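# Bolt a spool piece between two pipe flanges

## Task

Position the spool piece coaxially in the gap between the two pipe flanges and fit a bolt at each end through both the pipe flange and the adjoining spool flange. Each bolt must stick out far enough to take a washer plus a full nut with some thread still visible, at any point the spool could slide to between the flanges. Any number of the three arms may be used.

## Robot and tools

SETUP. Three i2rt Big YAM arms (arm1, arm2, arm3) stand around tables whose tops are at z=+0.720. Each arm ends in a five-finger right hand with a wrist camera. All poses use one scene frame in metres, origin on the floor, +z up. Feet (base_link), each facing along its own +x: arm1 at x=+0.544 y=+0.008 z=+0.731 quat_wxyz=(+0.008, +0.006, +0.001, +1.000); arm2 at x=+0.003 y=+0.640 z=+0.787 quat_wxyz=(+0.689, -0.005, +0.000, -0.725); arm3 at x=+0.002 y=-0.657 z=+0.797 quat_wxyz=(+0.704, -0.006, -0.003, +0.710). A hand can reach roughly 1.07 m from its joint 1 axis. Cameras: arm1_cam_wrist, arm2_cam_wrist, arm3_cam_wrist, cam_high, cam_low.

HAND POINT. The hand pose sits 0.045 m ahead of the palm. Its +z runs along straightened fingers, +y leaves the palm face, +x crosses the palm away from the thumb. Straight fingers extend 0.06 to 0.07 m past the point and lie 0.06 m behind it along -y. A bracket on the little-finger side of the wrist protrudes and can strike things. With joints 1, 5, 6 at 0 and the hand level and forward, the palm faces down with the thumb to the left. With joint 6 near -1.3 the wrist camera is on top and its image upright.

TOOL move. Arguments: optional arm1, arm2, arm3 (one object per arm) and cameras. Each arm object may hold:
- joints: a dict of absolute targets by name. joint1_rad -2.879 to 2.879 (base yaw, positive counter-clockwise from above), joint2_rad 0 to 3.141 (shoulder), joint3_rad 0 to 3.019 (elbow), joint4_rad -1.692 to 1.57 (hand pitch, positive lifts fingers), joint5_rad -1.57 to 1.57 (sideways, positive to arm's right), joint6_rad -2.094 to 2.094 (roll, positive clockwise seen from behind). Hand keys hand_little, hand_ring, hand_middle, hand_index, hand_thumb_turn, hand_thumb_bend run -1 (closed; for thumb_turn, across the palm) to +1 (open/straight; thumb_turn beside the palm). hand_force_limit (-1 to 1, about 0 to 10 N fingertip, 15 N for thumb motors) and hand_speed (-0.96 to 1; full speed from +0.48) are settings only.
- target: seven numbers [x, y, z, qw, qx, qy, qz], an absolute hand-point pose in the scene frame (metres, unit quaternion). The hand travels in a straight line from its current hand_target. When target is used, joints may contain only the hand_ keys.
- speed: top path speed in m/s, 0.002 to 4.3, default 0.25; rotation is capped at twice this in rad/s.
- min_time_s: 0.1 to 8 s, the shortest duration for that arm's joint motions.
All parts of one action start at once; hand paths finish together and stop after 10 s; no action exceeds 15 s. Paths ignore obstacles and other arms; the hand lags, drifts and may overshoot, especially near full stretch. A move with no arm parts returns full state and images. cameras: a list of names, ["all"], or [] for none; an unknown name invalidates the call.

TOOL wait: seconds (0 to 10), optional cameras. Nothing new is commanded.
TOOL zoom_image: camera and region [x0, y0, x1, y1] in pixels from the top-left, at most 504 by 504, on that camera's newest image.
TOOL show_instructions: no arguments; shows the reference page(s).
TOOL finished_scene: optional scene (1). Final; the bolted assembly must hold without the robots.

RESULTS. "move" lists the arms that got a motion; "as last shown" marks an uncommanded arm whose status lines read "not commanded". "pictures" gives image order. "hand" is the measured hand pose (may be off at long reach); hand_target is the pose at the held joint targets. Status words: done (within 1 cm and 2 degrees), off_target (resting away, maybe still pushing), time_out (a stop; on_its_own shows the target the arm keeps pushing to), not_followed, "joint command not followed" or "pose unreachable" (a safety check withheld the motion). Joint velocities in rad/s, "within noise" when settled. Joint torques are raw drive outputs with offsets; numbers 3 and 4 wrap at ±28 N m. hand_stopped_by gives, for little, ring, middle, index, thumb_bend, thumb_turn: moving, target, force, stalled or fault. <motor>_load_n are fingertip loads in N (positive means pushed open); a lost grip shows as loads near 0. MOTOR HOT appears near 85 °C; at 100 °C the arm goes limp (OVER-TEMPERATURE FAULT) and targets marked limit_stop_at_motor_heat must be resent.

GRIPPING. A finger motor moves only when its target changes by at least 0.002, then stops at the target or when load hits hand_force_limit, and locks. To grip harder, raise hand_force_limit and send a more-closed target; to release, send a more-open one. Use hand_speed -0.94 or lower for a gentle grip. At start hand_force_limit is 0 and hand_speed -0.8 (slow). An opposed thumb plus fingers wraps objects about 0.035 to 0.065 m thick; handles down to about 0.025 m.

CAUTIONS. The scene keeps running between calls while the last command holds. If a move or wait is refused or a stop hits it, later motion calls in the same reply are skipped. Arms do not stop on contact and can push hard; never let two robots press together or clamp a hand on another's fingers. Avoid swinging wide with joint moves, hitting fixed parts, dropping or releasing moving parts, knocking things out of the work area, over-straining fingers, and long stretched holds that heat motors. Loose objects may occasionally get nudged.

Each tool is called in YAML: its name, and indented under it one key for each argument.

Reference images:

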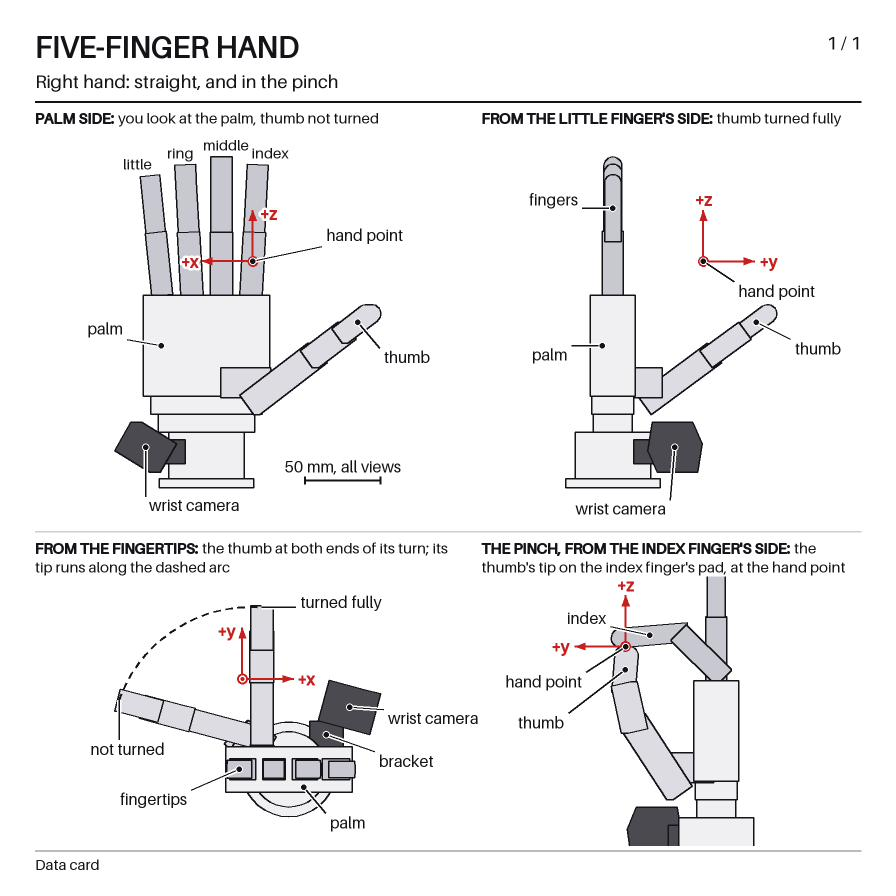

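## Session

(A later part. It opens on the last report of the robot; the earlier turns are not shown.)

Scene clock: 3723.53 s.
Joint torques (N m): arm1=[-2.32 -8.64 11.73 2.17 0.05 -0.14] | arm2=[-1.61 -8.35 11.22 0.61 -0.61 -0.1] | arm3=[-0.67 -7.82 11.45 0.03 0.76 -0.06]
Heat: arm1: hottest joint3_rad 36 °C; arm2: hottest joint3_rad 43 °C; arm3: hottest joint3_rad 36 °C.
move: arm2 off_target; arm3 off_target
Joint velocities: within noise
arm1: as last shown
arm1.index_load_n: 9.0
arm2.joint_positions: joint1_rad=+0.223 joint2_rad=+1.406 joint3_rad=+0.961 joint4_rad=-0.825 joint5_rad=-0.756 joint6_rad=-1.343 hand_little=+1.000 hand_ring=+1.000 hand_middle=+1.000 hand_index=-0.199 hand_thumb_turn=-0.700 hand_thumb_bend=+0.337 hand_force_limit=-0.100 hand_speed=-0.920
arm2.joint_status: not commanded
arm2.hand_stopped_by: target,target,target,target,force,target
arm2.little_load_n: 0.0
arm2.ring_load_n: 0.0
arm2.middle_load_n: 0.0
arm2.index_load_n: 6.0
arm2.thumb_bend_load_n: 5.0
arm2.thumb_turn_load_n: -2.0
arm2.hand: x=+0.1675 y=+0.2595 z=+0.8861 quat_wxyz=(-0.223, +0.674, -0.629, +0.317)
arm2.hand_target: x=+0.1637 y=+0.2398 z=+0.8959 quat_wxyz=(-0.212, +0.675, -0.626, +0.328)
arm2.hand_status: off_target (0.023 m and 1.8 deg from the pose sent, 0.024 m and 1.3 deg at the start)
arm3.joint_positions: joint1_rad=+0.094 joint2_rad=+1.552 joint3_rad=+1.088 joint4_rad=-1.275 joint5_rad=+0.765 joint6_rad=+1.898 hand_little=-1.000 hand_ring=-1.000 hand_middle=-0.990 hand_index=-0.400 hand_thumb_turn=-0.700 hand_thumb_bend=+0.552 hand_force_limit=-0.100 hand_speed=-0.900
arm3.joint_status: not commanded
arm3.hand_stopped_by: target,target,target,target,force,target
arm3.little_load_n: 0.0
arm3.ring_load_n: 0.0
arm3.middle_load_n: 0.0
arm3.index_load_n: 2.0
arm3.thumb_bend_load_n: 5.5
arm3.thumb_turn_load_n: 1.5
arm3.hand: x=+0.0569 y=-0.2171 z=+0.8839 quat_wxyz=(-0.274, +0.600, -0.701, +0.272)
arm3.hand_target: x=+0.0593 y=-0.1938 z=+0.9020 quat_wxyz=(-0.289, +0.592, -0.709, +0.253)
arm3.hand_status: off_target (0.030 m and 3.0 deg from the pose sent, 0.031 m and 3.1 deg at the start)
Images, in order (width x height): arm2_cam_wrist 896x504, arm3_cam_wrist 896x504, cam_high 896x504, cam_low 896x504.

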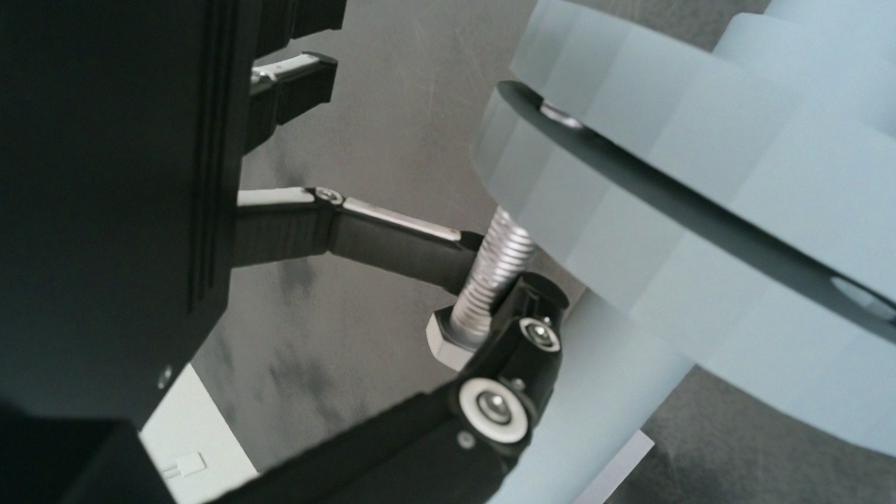

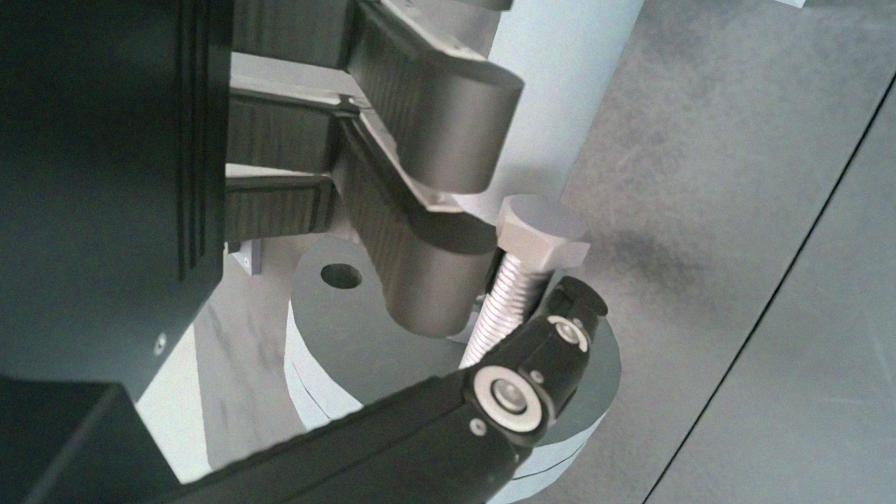

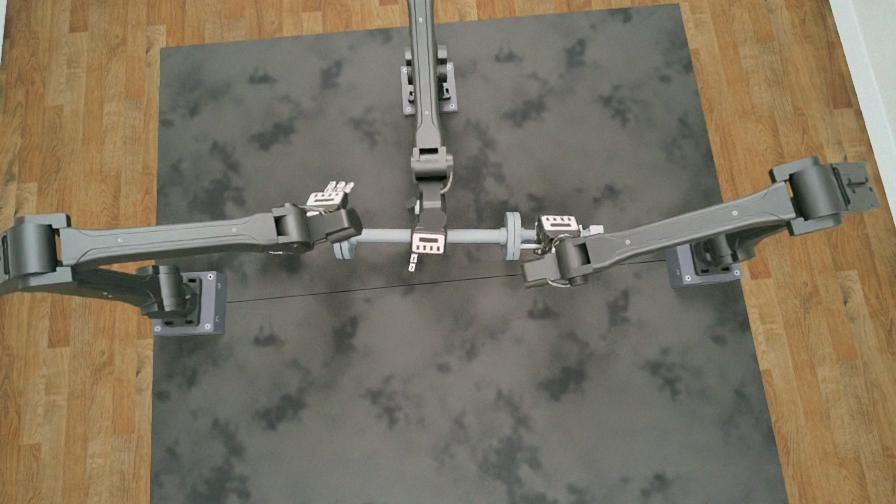

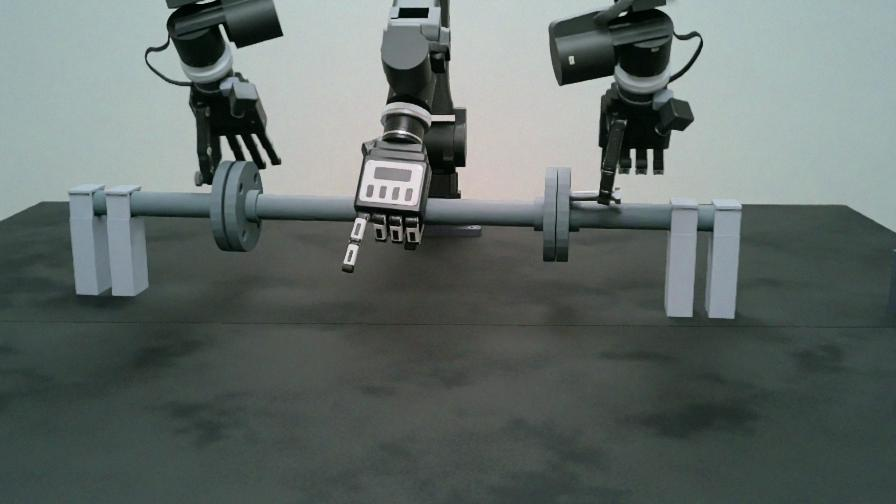

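move:
  arm2: {"target": [0.1620, 0.2385, 0.8945, 0.2125, -0.6748, 0.6263, -0.3278], "speed": 0.08}
  arm3: {"target": [0.0580, -0.1875, 0.9005, 0.2889, -0.5920, 0.7087, -0.2528], "speed": 0.08}
  cameras: ["arm2_cam_wrist", "arm3_cam_wrist", "cam_high", "cam_low"]

zoom_image:
  camera: "cam_low"
  region: [550, 160, 650, 270]

zoom_image:
  camera: "arm2_cam_wrist"
  region: [420, 60, 680, 380]

zoom_image:
  camera: "cam_high"
  region: [500, 210, 550, 270]

Scene clock: 3769.17 s.
Joint torques (N m): arm1=[-1.55 -9.29 11.89 2.32 0.06 -0.17] | arm2=[-1.26 -8.35 11.11 0.68 -0.58 -0.09] | arm3=[-0.26 -7.94 11.64 -0.13 0.73 -0.03]
Heat: arm1: hottest joint3_rad 36 °C; arm2: hottest joint3_rad 40 °C; arm3: hottest joint3_rad 36 °C.
move: arm2 off_target; arm3 off_target
Joint velocities: within noise
arm1: as last shown
arm1.ring_load_n: 8.5
arm2.joint_positions: joint1_rad=+0.220 joint2_rad=+1.409 joint3_rad=+0.961 joint4_rad=-0.826 joint5_rad=-0.760 joint6_rad=-1.347 hand_little=+1.000 hand_ring=+1.000 hand_middle=+1.000 hand_index=-0.199 hand_thumb_turn=-0.700 hand_thumb_bend=+0.337 hand_force_limit=-0.100 hand_speed=-0.920
arm2.joint_status: not commanded
arm2.hand_stopped_by: target,target,target,target,force,target
arm2.little_load_n: 0.0
arm2.ring_load_n: 0.0
arm2.middle_load_n: 0.0
arm2.index_load_n: 6.5
arm2.thumb_bend_load_n: 5.0
arm2.thumb_turn_load_n: -2.5
arm2.hand: x=+0.1668 y=+0.2594 z=+0.8855 quat_wxyz=(-0.224, +0.673, -0.629, +0.317)
arm2.hand_target: x=+0.1617 y=+0.2393 z=+0.8946 quat_wxyz=(-0.212, +0.675, -0.627, +0.328)
arm2.hand_status: off_target (0.023 m and 1.9 deg from the pose sent, 0.023 m and 1.8 deg at the start)
arm3.joint_positions: joint1_rad=+0.094 joint2_rad=+1.564 joint3_rad=+1.101 joint4_rad=-1.275 joint5_rad=+0.766 joint6_rad=+1.898 hand_little=-1.000 hand_ring=-1.000 hand_middle=-0.990 hand_index=-0.400 hand_thumb_turn=-0.700 hand_thumb_bend=+0.552 hand_force_limit=-0.100 hand_speed=-0.900
arm3.joint_status: not commanded
arm3.hand_stopped_by: target,target,target,target,force,target
arm3.little_load_n: 0.0
arm3.ring_load_n: 0.0
arm3.middle_load_n: 0.0
arm3.index_load_n: 2.0
arm3.thumb_bend_load_n: 5.0
arm3.thumb_turn_load_n: 2.5
arm3.hand: x=+0.0568 y=-0.2122 z=+0.8833 quat_wxyz=(-0.275, +0.600, -0.701, +0.272)
arm3.hand_target: x=+0.0581 y=-0.1888 z=+0.9011 quat_wxyz=(-0.289, +0.592, -0.709, +0.253)
arm3.hand_status: off_target (0.030 m and 3.0 deg from the pose sent, 0.034 m and 3.0 deg at the start)
Images, in order (width x height): arm2_cam_wrist 896x504, arm3_cam_wrist 896x504, cam_high 896x504, cam_low 896x504.

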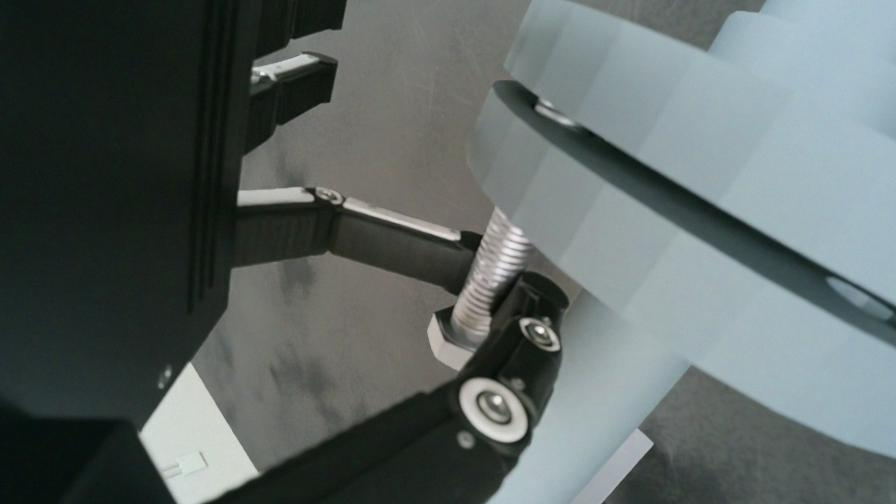

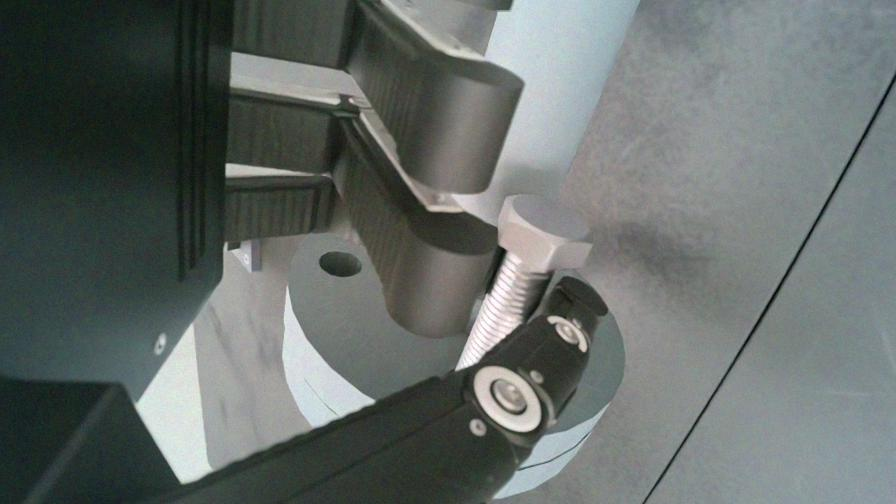

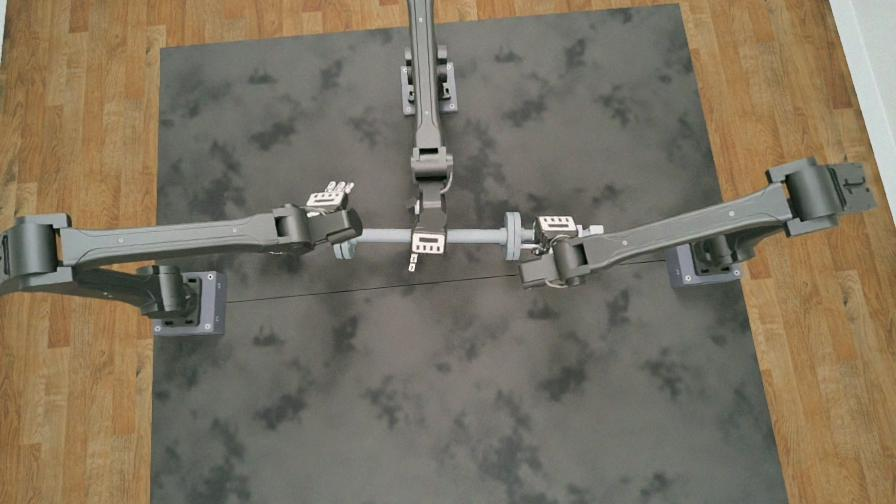

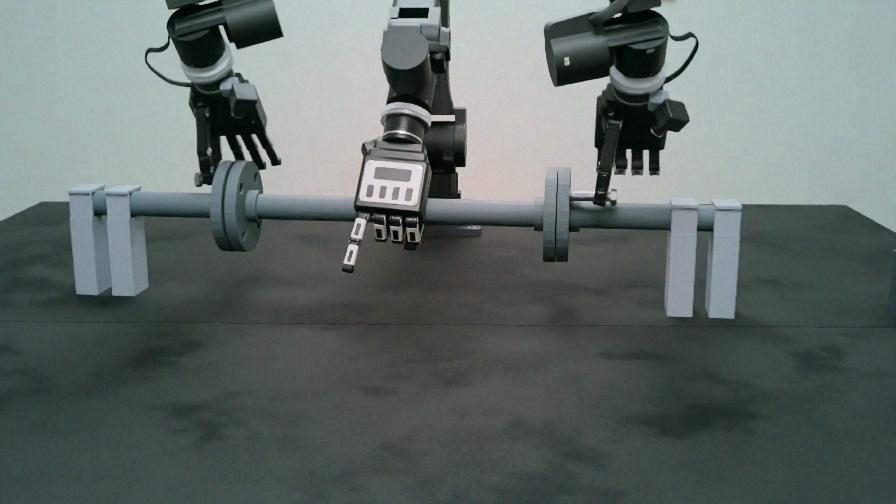

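Scaled by 4.582 from the camera's image (finer frame: 1280x720).

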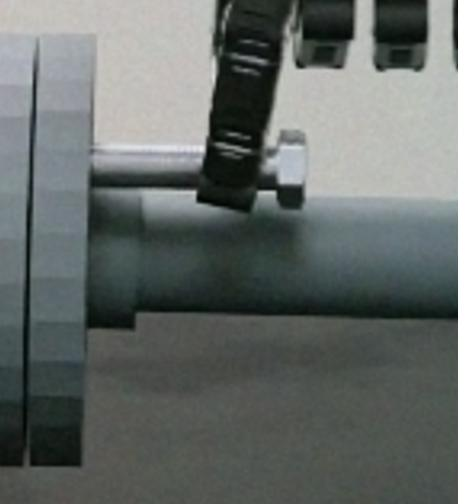

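Scaled by 1.575 from the camera's image (finer frame: 1280x720).

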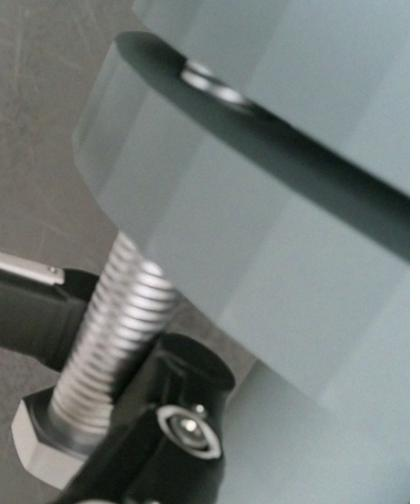

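Scaled by 8.400 from the camera's image (finer frame: 1280x720).

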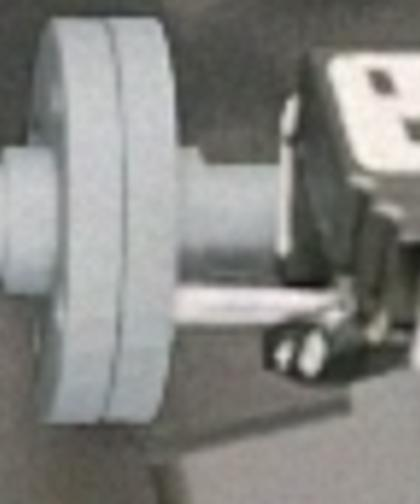

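move:
  arm2: {"target": [0.1616, 0.2345, 0.8945, 0.2125, -0.6748, 0.6263, -0.3278], "speed": 0.08}
  arm3: {"target": [0.0580, -0.1835, 0.9003, 0.2889, -0.5920, 0.7087, -0.2528], "speed": 0.08}
  cameras: ["arm2_cam_wrist", "arm3_cam_wrist", "cam_high", "cam_low"]

zoom_image:
  camera: "cam_low"
  region: [550, 160, 650, 270]

zoom_image:
  camera: "arm2_cam_wrist"
  region: [420, 60, 680, 380]

zoom_image:
  camera: "cam_low"
  region: [170, 140, 290, 260]

Scene clock: 3785.67 s.
Joint torques (N m): arm1=[-1.44 -8.94 11.75 2.59 0.04 -0.15] | arm2=[-1.9 -9.93 11 0.54 -0.54 -0.05] | arm3=[-0.32 -8.41 11.58 -0.2 0.67 0]
Heat: arm1: hottest joint3_rad 36 °C; arm2: hottest joint3_rad 40 °C; arm3: hottest joint3_rad 37 °C.
move: arm2 off_target; arm3 off_target
Joint velocities: within noise
arm1: as last shown
arm1.index_load_n: 8.5
arm2.joint_positions: joint1_rad=+0.217 joint2_rad=+1.419 joint3_rad=+0.975 joint4_rad=-0.829 joint5_rad=-0.761 joint6_rad=-1.354 hand_little=+1.000 hand_ring=+1.000 hand_middle=+1.000 hand_index=-0.199 hand_thumb_turn=-0.700 hand_thumb_bend=+0.337 hand_force_limit=-0.100 hand_speed=-0.920
arm2.joint_status: not commanded
arm2.hand_stopped_by: target,target,target,target,force,target
arm2.little_load_n: 0.0
arm2.ring_load_n: 0.0
arm2.middle_load_n: 0.0
arm2.index_load_n: 6.0
arm2.thumb_bend_load_n: 4.5
arm2.thumb_turn_load_n: -3.0
arm2.hand: x=+0.1665 y=+0.2538 z=+0.8866 quat_wxyz=(-0.223, +0.675, -0.627, +0.319)
arm2.hand_target: x=+0.1613 y=+0.2351 z=+0.8946 quat_wxyz=(-0.212, +0.675, -0.626, +0.328)
arm2.hand_status: off_target (0.021 m and 1.6 deg from the pose sent, 0.027 m and 1.8 deg at the start)
arm3.joint_positions: joint1_rad=+0.093 joint2_rad=+1.574 joint3_rad=+1.113 joint4_rad=-1.275 joint5_rad=+0.767 joint6_rad=+1.898 hand_little=-1.000 hand_ring=-1.000 hand_middle=-0.990 hand_index=-0.400 hand_thumb_turn=-0.700 hand_thumb_bend=+0.552 hand_force_limit=-0.100 hand_speed=-0.900
arm3.joint_status: not commanded
arm3.hand_stopped_by: target,target,target,target,force,target
arm3.little_load_n: 0.0
arm3.ring_load_n: 0.0
arm3.middle_load_n: 0.0
arm3.index_load_n: 2.0
arm3.thumb_bend_load_n: 5.0
arm3.thumb_turn_load_n: 2.0
arm3.hand: x=+0.0569 y=-0.2078 z=+0.8832 quat_wxyz=(-0.275, +0.599, -0.701, +0.272)
arm3.hand_target: x=+0.0581 y=-0.1847 z=+0.9008 quat_wxyz=(-0.289, +0.592, -0.709, +0.253)
arm3.hand_status: off_target (0.030 m and 2.9 deg from the pose sent, 0.033 m and 3.0 deg at the start)
Images, in order (width x height): arm2_cam_wrist 896x504, arm3_cam_wrist 896x504, cam_high 896x504, cam_low 896x504.

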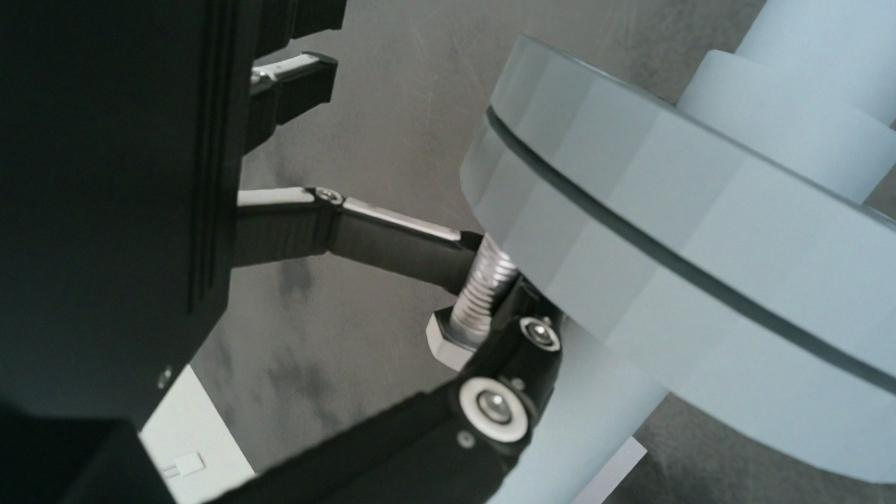

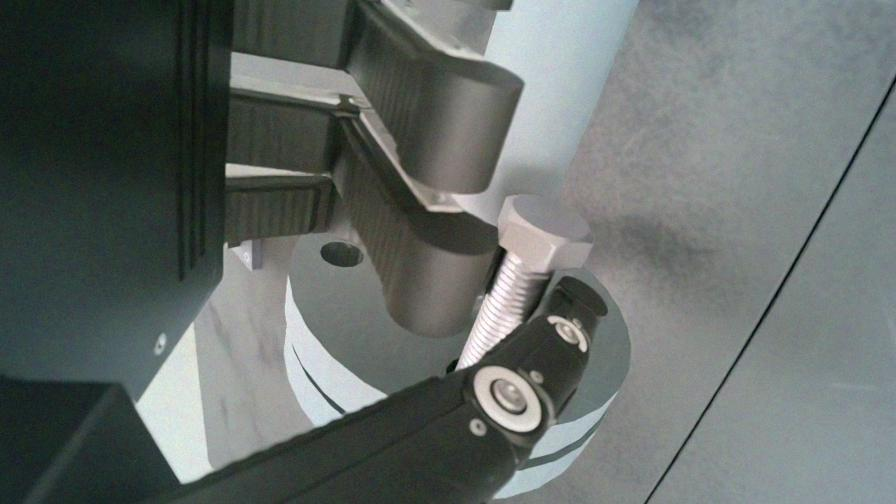

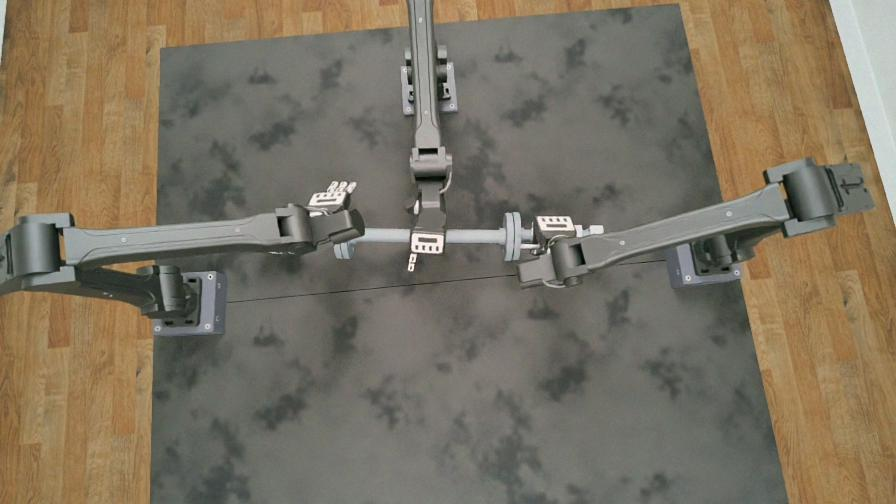

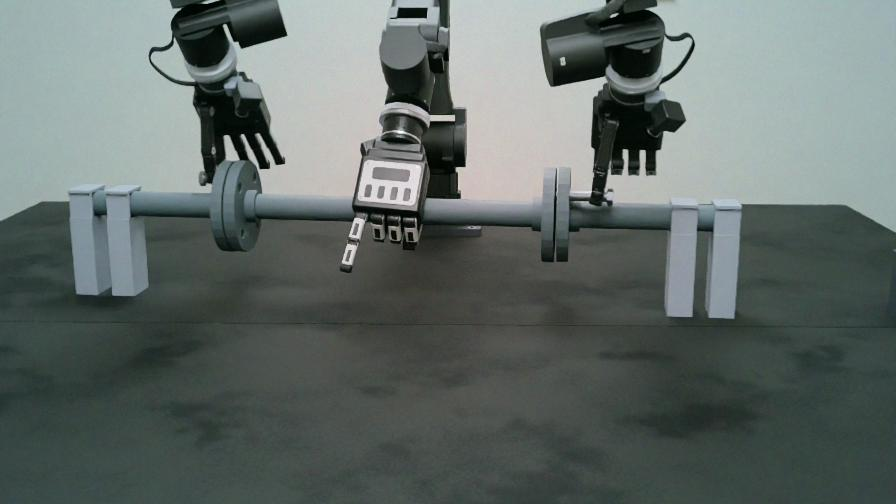

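Scaled by 4.582 from the camera's image (finer frame: 1280x720).

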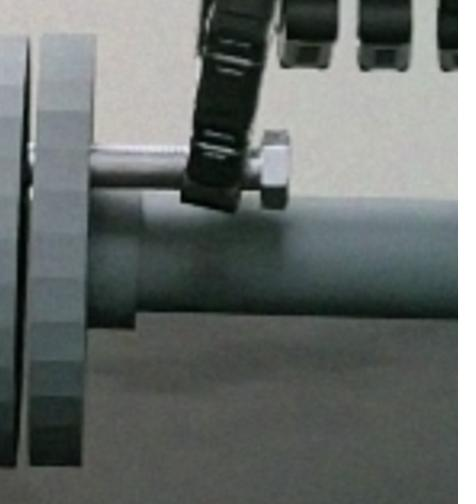

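Scaled by 1.575 from the camera's image (finer frame: 1280x720).

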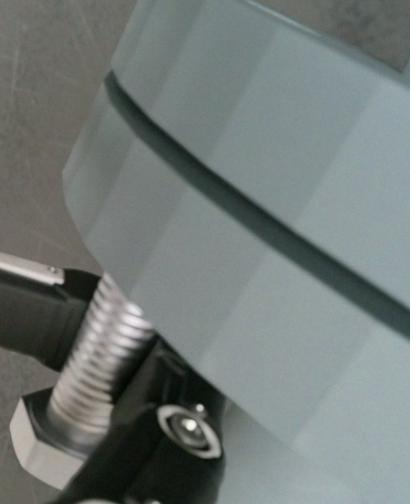

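Scaled by 4.200 from the camera's image (finer frame: 1280x720).

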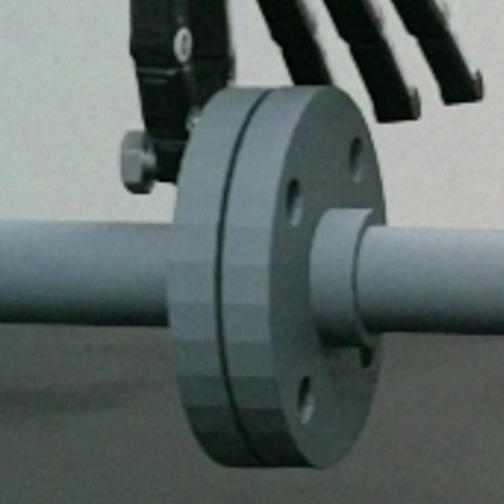

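zoom_image:
  camera: "cam_high"
  region: [495, 205, 555, 265]

zoom_image:
  camera: "cam_low"
  region: [535, 160, 595, 270]

zoom_image:
  camera: "arm3_cam_wrist"
  region: [250, 200, 650, 504]

Scaled by 8.400 from the camera's image (finer frame: 1280x720).

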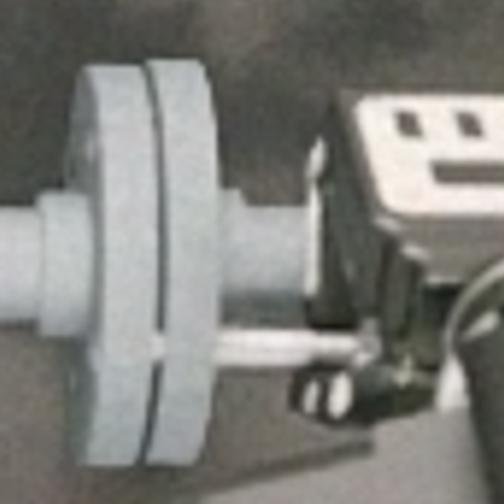

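Scaled by 4.582 from the camera's image (finer frame: 1280x720).

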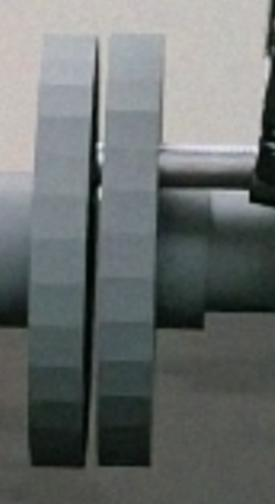

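Scaled by 1.260 from the camera's image (finer frame: 1280x720).

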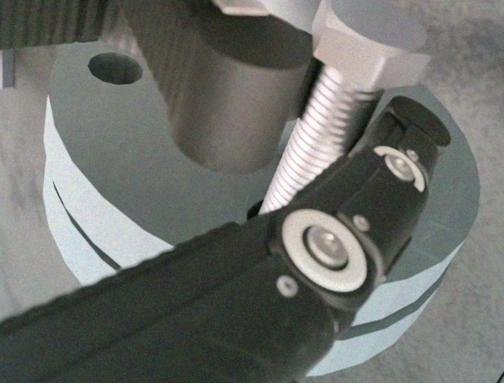

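move:
  arm2: {"target": [0.1600, 0.2345, 0.8945, 0.2125, -0.6748, 0.6263, -0.3278], "speed": 0.08}
  arm3: {"target": [0.0550, -0.1835, 0.9003, 0.2889, -0.5920, 0.7087, -0.2528], "speed": 0.08}
  cameras: ["arm2_cam_wrist", "arm3_cam_wrist", "cam_high", "cam_low"]

zoom_image:
  camera: "cam_high"
  region: [495, 205, 555, 265]

zoom_image:
  camera: "cam_low"
  region: [535, 160, 635, 270]

Scene clock: 3823.20 s.
Joint torques (N m): arm1=[-1.26 -8.94 11.69 2.48 0.07 -0.16] | arm2=[-1.85 -9.05 10.89 0.39 -0.53 -0.06] | arm3=[-0.32 -8.94 11.81 -0.36 0.64 0]
Heat: arm1: hottest joint3_rad 36 °C; arm2: hottest joint3_rad 43 °C; arm3: hottest joint3_rad 38 °C.
move: arm2 off_target; arm3 off_target
Joint velocities: within noise
arm1.joint_positions: joint1_rad=-0.024 joint2_rad=+1.426 joint3_rad=+0.865 joint4_rad=-0.384 joint5_rad=+0.079 joint6_rad=+0.110 hand_little=+1.000 hand_ring=-0.905 hand_middle=-0.917 hand_index=-0.942 hand_thumb_turn=-1.000 hand_thumb_bend=+0.502 hand_force_limit=+0.500 hand_speed=-0.850
arm1.joint_status: not commanded
arm1.hand_stopped_by: fault,force,force,force,force,target
arm1.little_load_n: 0.0
arm1.ring_load_n: 8.5
arm1.middle_load_n: 10.0
arm1.index_load_n: 9.0
arm1.thumb_bend_load_n: 5.5
arm1.thumb_turn_load_n: 0.0
arm1.hand: x=+0.0735 y=+0.0058 z=+0.7966 quat_wxyz=(-0.240, +0.727, +0.609, -0.205)
arm1.hand_target: x=+0.0533 y=+0.0073 z=+0.8152 quat_wxyz=(-0.258, +0.719, +0.606, -0.224)
arm1.hand_status: not commanded
arm2.joint_positions: joint1_rad=+0.216 joint2_rad=+1.420 joint3_rad=+0.975 joint4_rad=-0.829 joint5_rad=-0.763 joint6_rad=-1.358 hand_little=+1.000 hand_ring=+1.000 hand_middle=+1.000 hand_index=-0.199 hand_thumb_turn=-0.700 hand_thumb_bend=+0.337 hand_force_limit=-0.100 hand_speed=-0.920
arm2.joint_status: not commanded
arm2.hand_stopped_by: target,target,target,target,force,target
arm2.little_load_n: 0.0
arm2.ring_load_n: 0.0
arm2.middle_load_n: 0.0
arm2.index_load_n: 6.5
arm2.thumb_bend_load_n: 4.5
arm2.thumb_turn_load_n: -3.0
arm2.hand: x=+0.1663 y=+0.2535 z=+0.8866 quat_wxyz=(-0.223, +0.675, -0.626, +0.319)
arm2.hand_target: x=+0.1598 y=+0.2352 z=+0.8945 quat_wxyz=(-0.212, +0.675, -0.626, +0.328)
arm2.hand_status: off_target (0.022 m and 1.5 deg from the pose sent, 0.022 m and 1.6 deg at the start)
arm3.joint_positions: joint1_rad=+0.093 joint2_rad=+1.576 joint3_rad=+1.113 joint4_rad=-1.275 joint5_rad=+0.767 joint6_rad=+1.898 hand_little=-1.000 hand_ring=-1.000 hand_middle=-0.990 hand_index=-0.400 hand_thumb_turn=-0.700 hand_thumb_bend=+0.552 hand_force_limit=-0.100 hand_speed=-0.900
arm3.joint_status: not commanded
arm3.hand_stopped_by: target,target,target,target,force,target
arm3.little_load_n: 0.5
arm3.ring_load_n: 0.0
arm3.middle_load_n: 0.0
arm3.index_load_n: 2.0
arm3.thumb_bend_load_n: 5.0
arm3.thumb_turn_load_n: 2.0
arm3.hand: x=+0.0569 y=-0.2079 z=+0.8826 quat_wxyz=(-0.275, +0.599, -0.701, +0.272)
arm3.hand_target: x=+0.0550 y=-0.1848 z=+0.9008 quat_wxyz=(-0.289, +0.592, -0.709, +0.253)
arm3.hand_status: off_target (0.030 m and 3.0 deg from the pose sent, 0.030 m and 2.9 deg at the start)
Images, in order (width x height): arm2_cam_wrist 896x504, arm3_cam_wrist 896x504, cam_high 896x504, cam_low 896x504.

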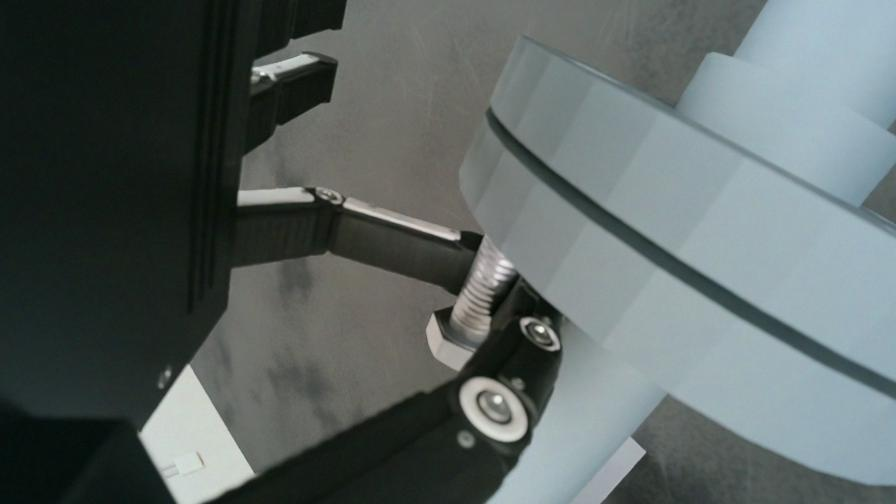

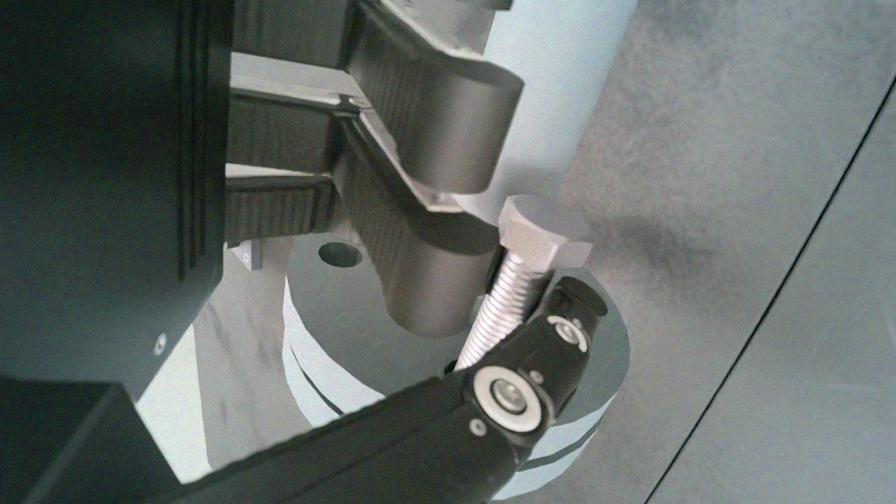

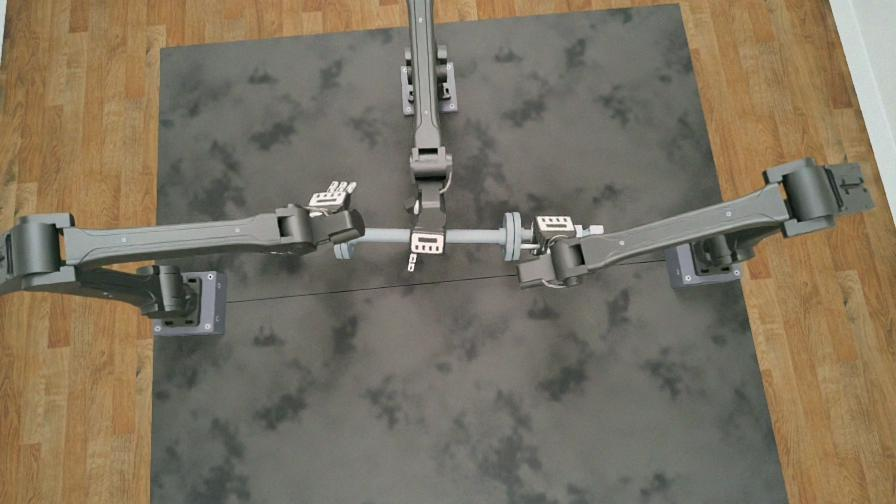

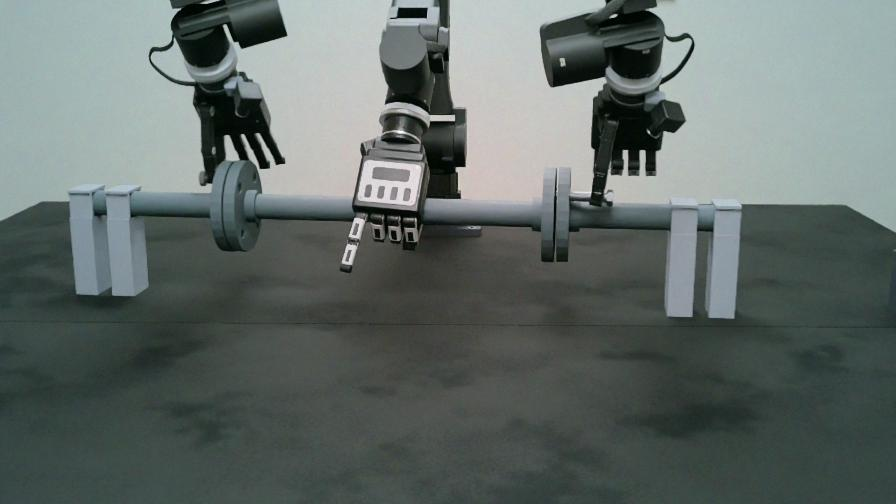

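Scaled by 8.400 from the camera's image (finer frame: 1280x720).

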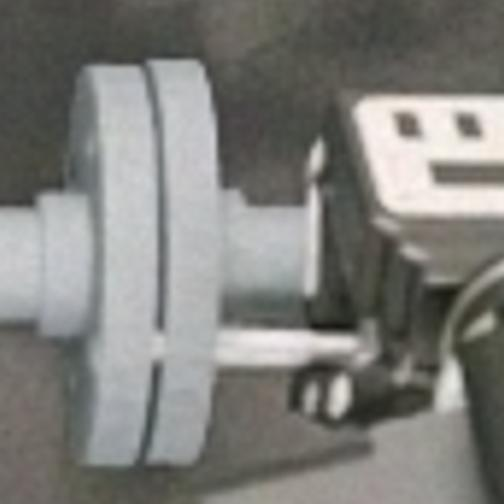

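Scaled by 4.582 from the camera's image (finer frame: 1280x720).

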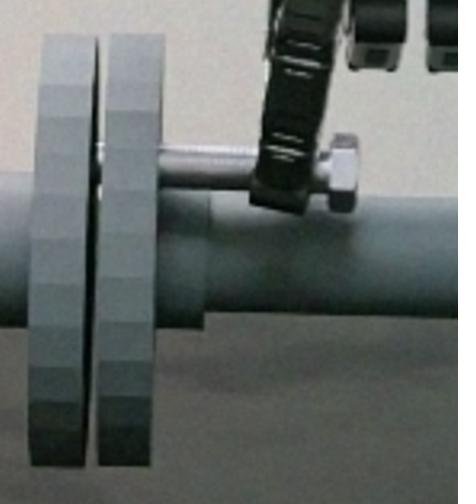

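move:
  arm3: {"target": [0.0510, -0.1835, 0.9003, 0.2889, -0.5920, 0.7087, -0.2528], "speed": 0.08}
  cameras: ["arm3_cam_wrist", "cam_high", "cam_low"]

zoom_image:
  camera: "cam_high"
  region: [495, 205, 555, 265]

zoom_image:
  camera: "cam_low"
  region: [535, 160, 635, 270]

Scene clock: 3832.20 s.
Joint torques (N m): arm1=[-1.96 -9.05 11.67 2.39 0.02 -0.18] | arm2=[-2.2 -9.41 10.93 0.35 -0.48 -0.09] | arm3=[0.56 -8.18 11.47 -0.77 0.56 0.08]
Heat: arm1: hottest joint3_rad 36 °C; arm2: hottest joint3_rad 44 °C; arm3: hottest joint3_rad 38 °C.
move: arm3 off_target
Joint velocities: within noise
arm1, arm2: as last shown
arm2.thumb_turn_load_n: -2.5
arm3.joint_positions: joint1_rad=+0.093 joint2_rad=+1.579 joint3_rad=+1.118 joint4_rad=-1.275 joint5_rad=+0.767 joint6_rad=+1.901 hand_little=-1.000 hand_ring=-1.000 hand_middle=-0.990 hand_index=-0.400 hand_thumb_turn=-0.700 hand_thumb_bend=+0.552 hand_force_limit=-0.100 hand_speed=-0.900
arm3.joint_status: not commanded
arm3.hand_stopped_by: target,target,target,target,force,target
arm3.little_load_n: 0.0
arm3.ring_load_n: 0.0
arm3.middle_load_n: 0.0
arm3.index_load_n: 2.0
arm3.thumb_bend_load_n: 5.0
arm3.thumb_turn_load_n: 2.0
arm3.hand: x=+0.0568 y=-0.2056 z=+0.8833 quat_wxyz=(-0.276, +0.598, -0.702, +0.271)
arm3.hand_target: x=+0.0510 y=-0.1846 z=+0.9006 quat_wxyz=(-0.289, +0.592, -0.709, +0.252)
arm3.hand_status: off_target (0.029 m and 2.7 deg from the pose sent, 0.031 m and 3.0 deg at the start)
Images, in order (width x height): arm3_cam_wrist 896x504, cam_high 896x504, cam_low 896x504.

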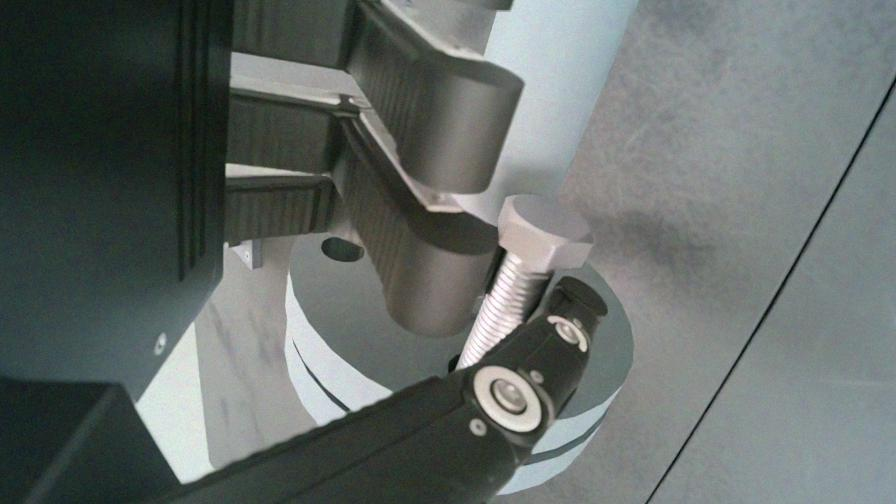

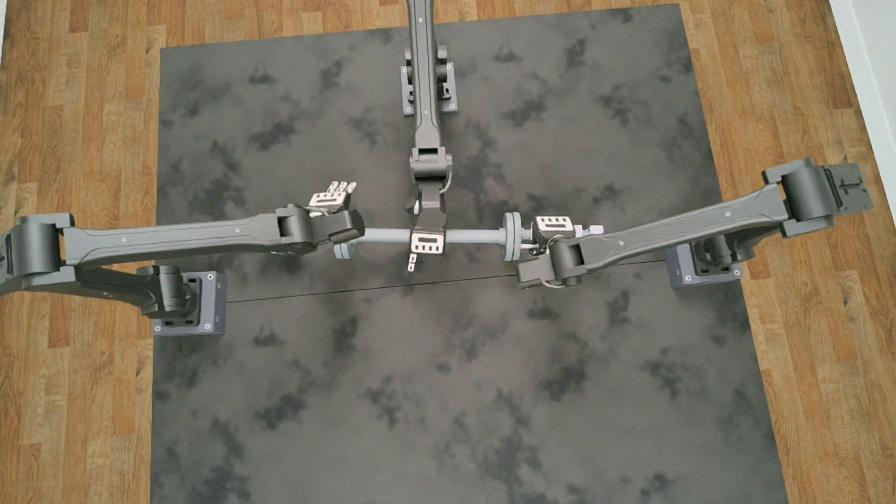

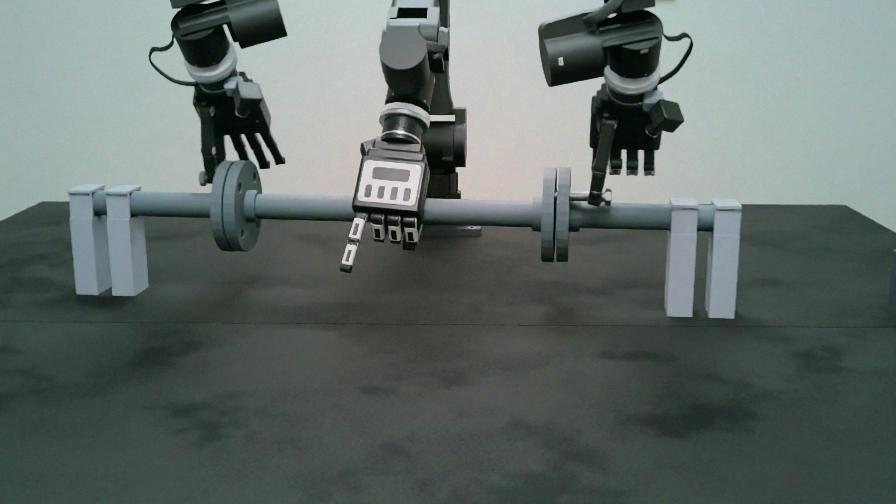

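Scaled by 8.400 from the camera's image (finer frame: 1280x720).

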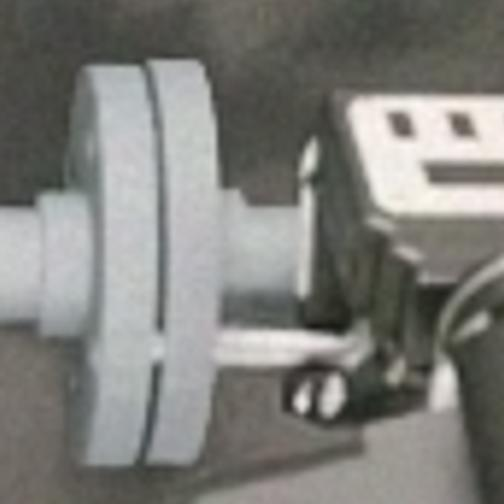

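Scaled by 4.582 from the camera's image (finer frame: 1280x720).

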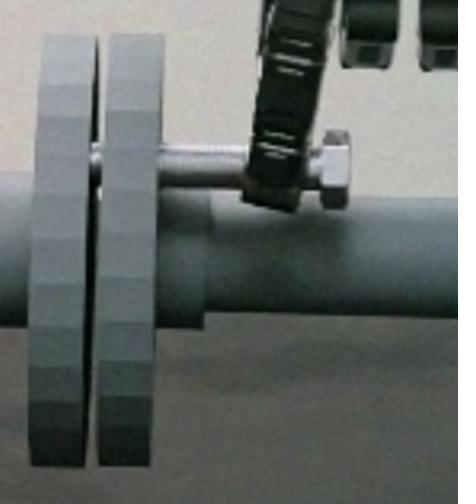

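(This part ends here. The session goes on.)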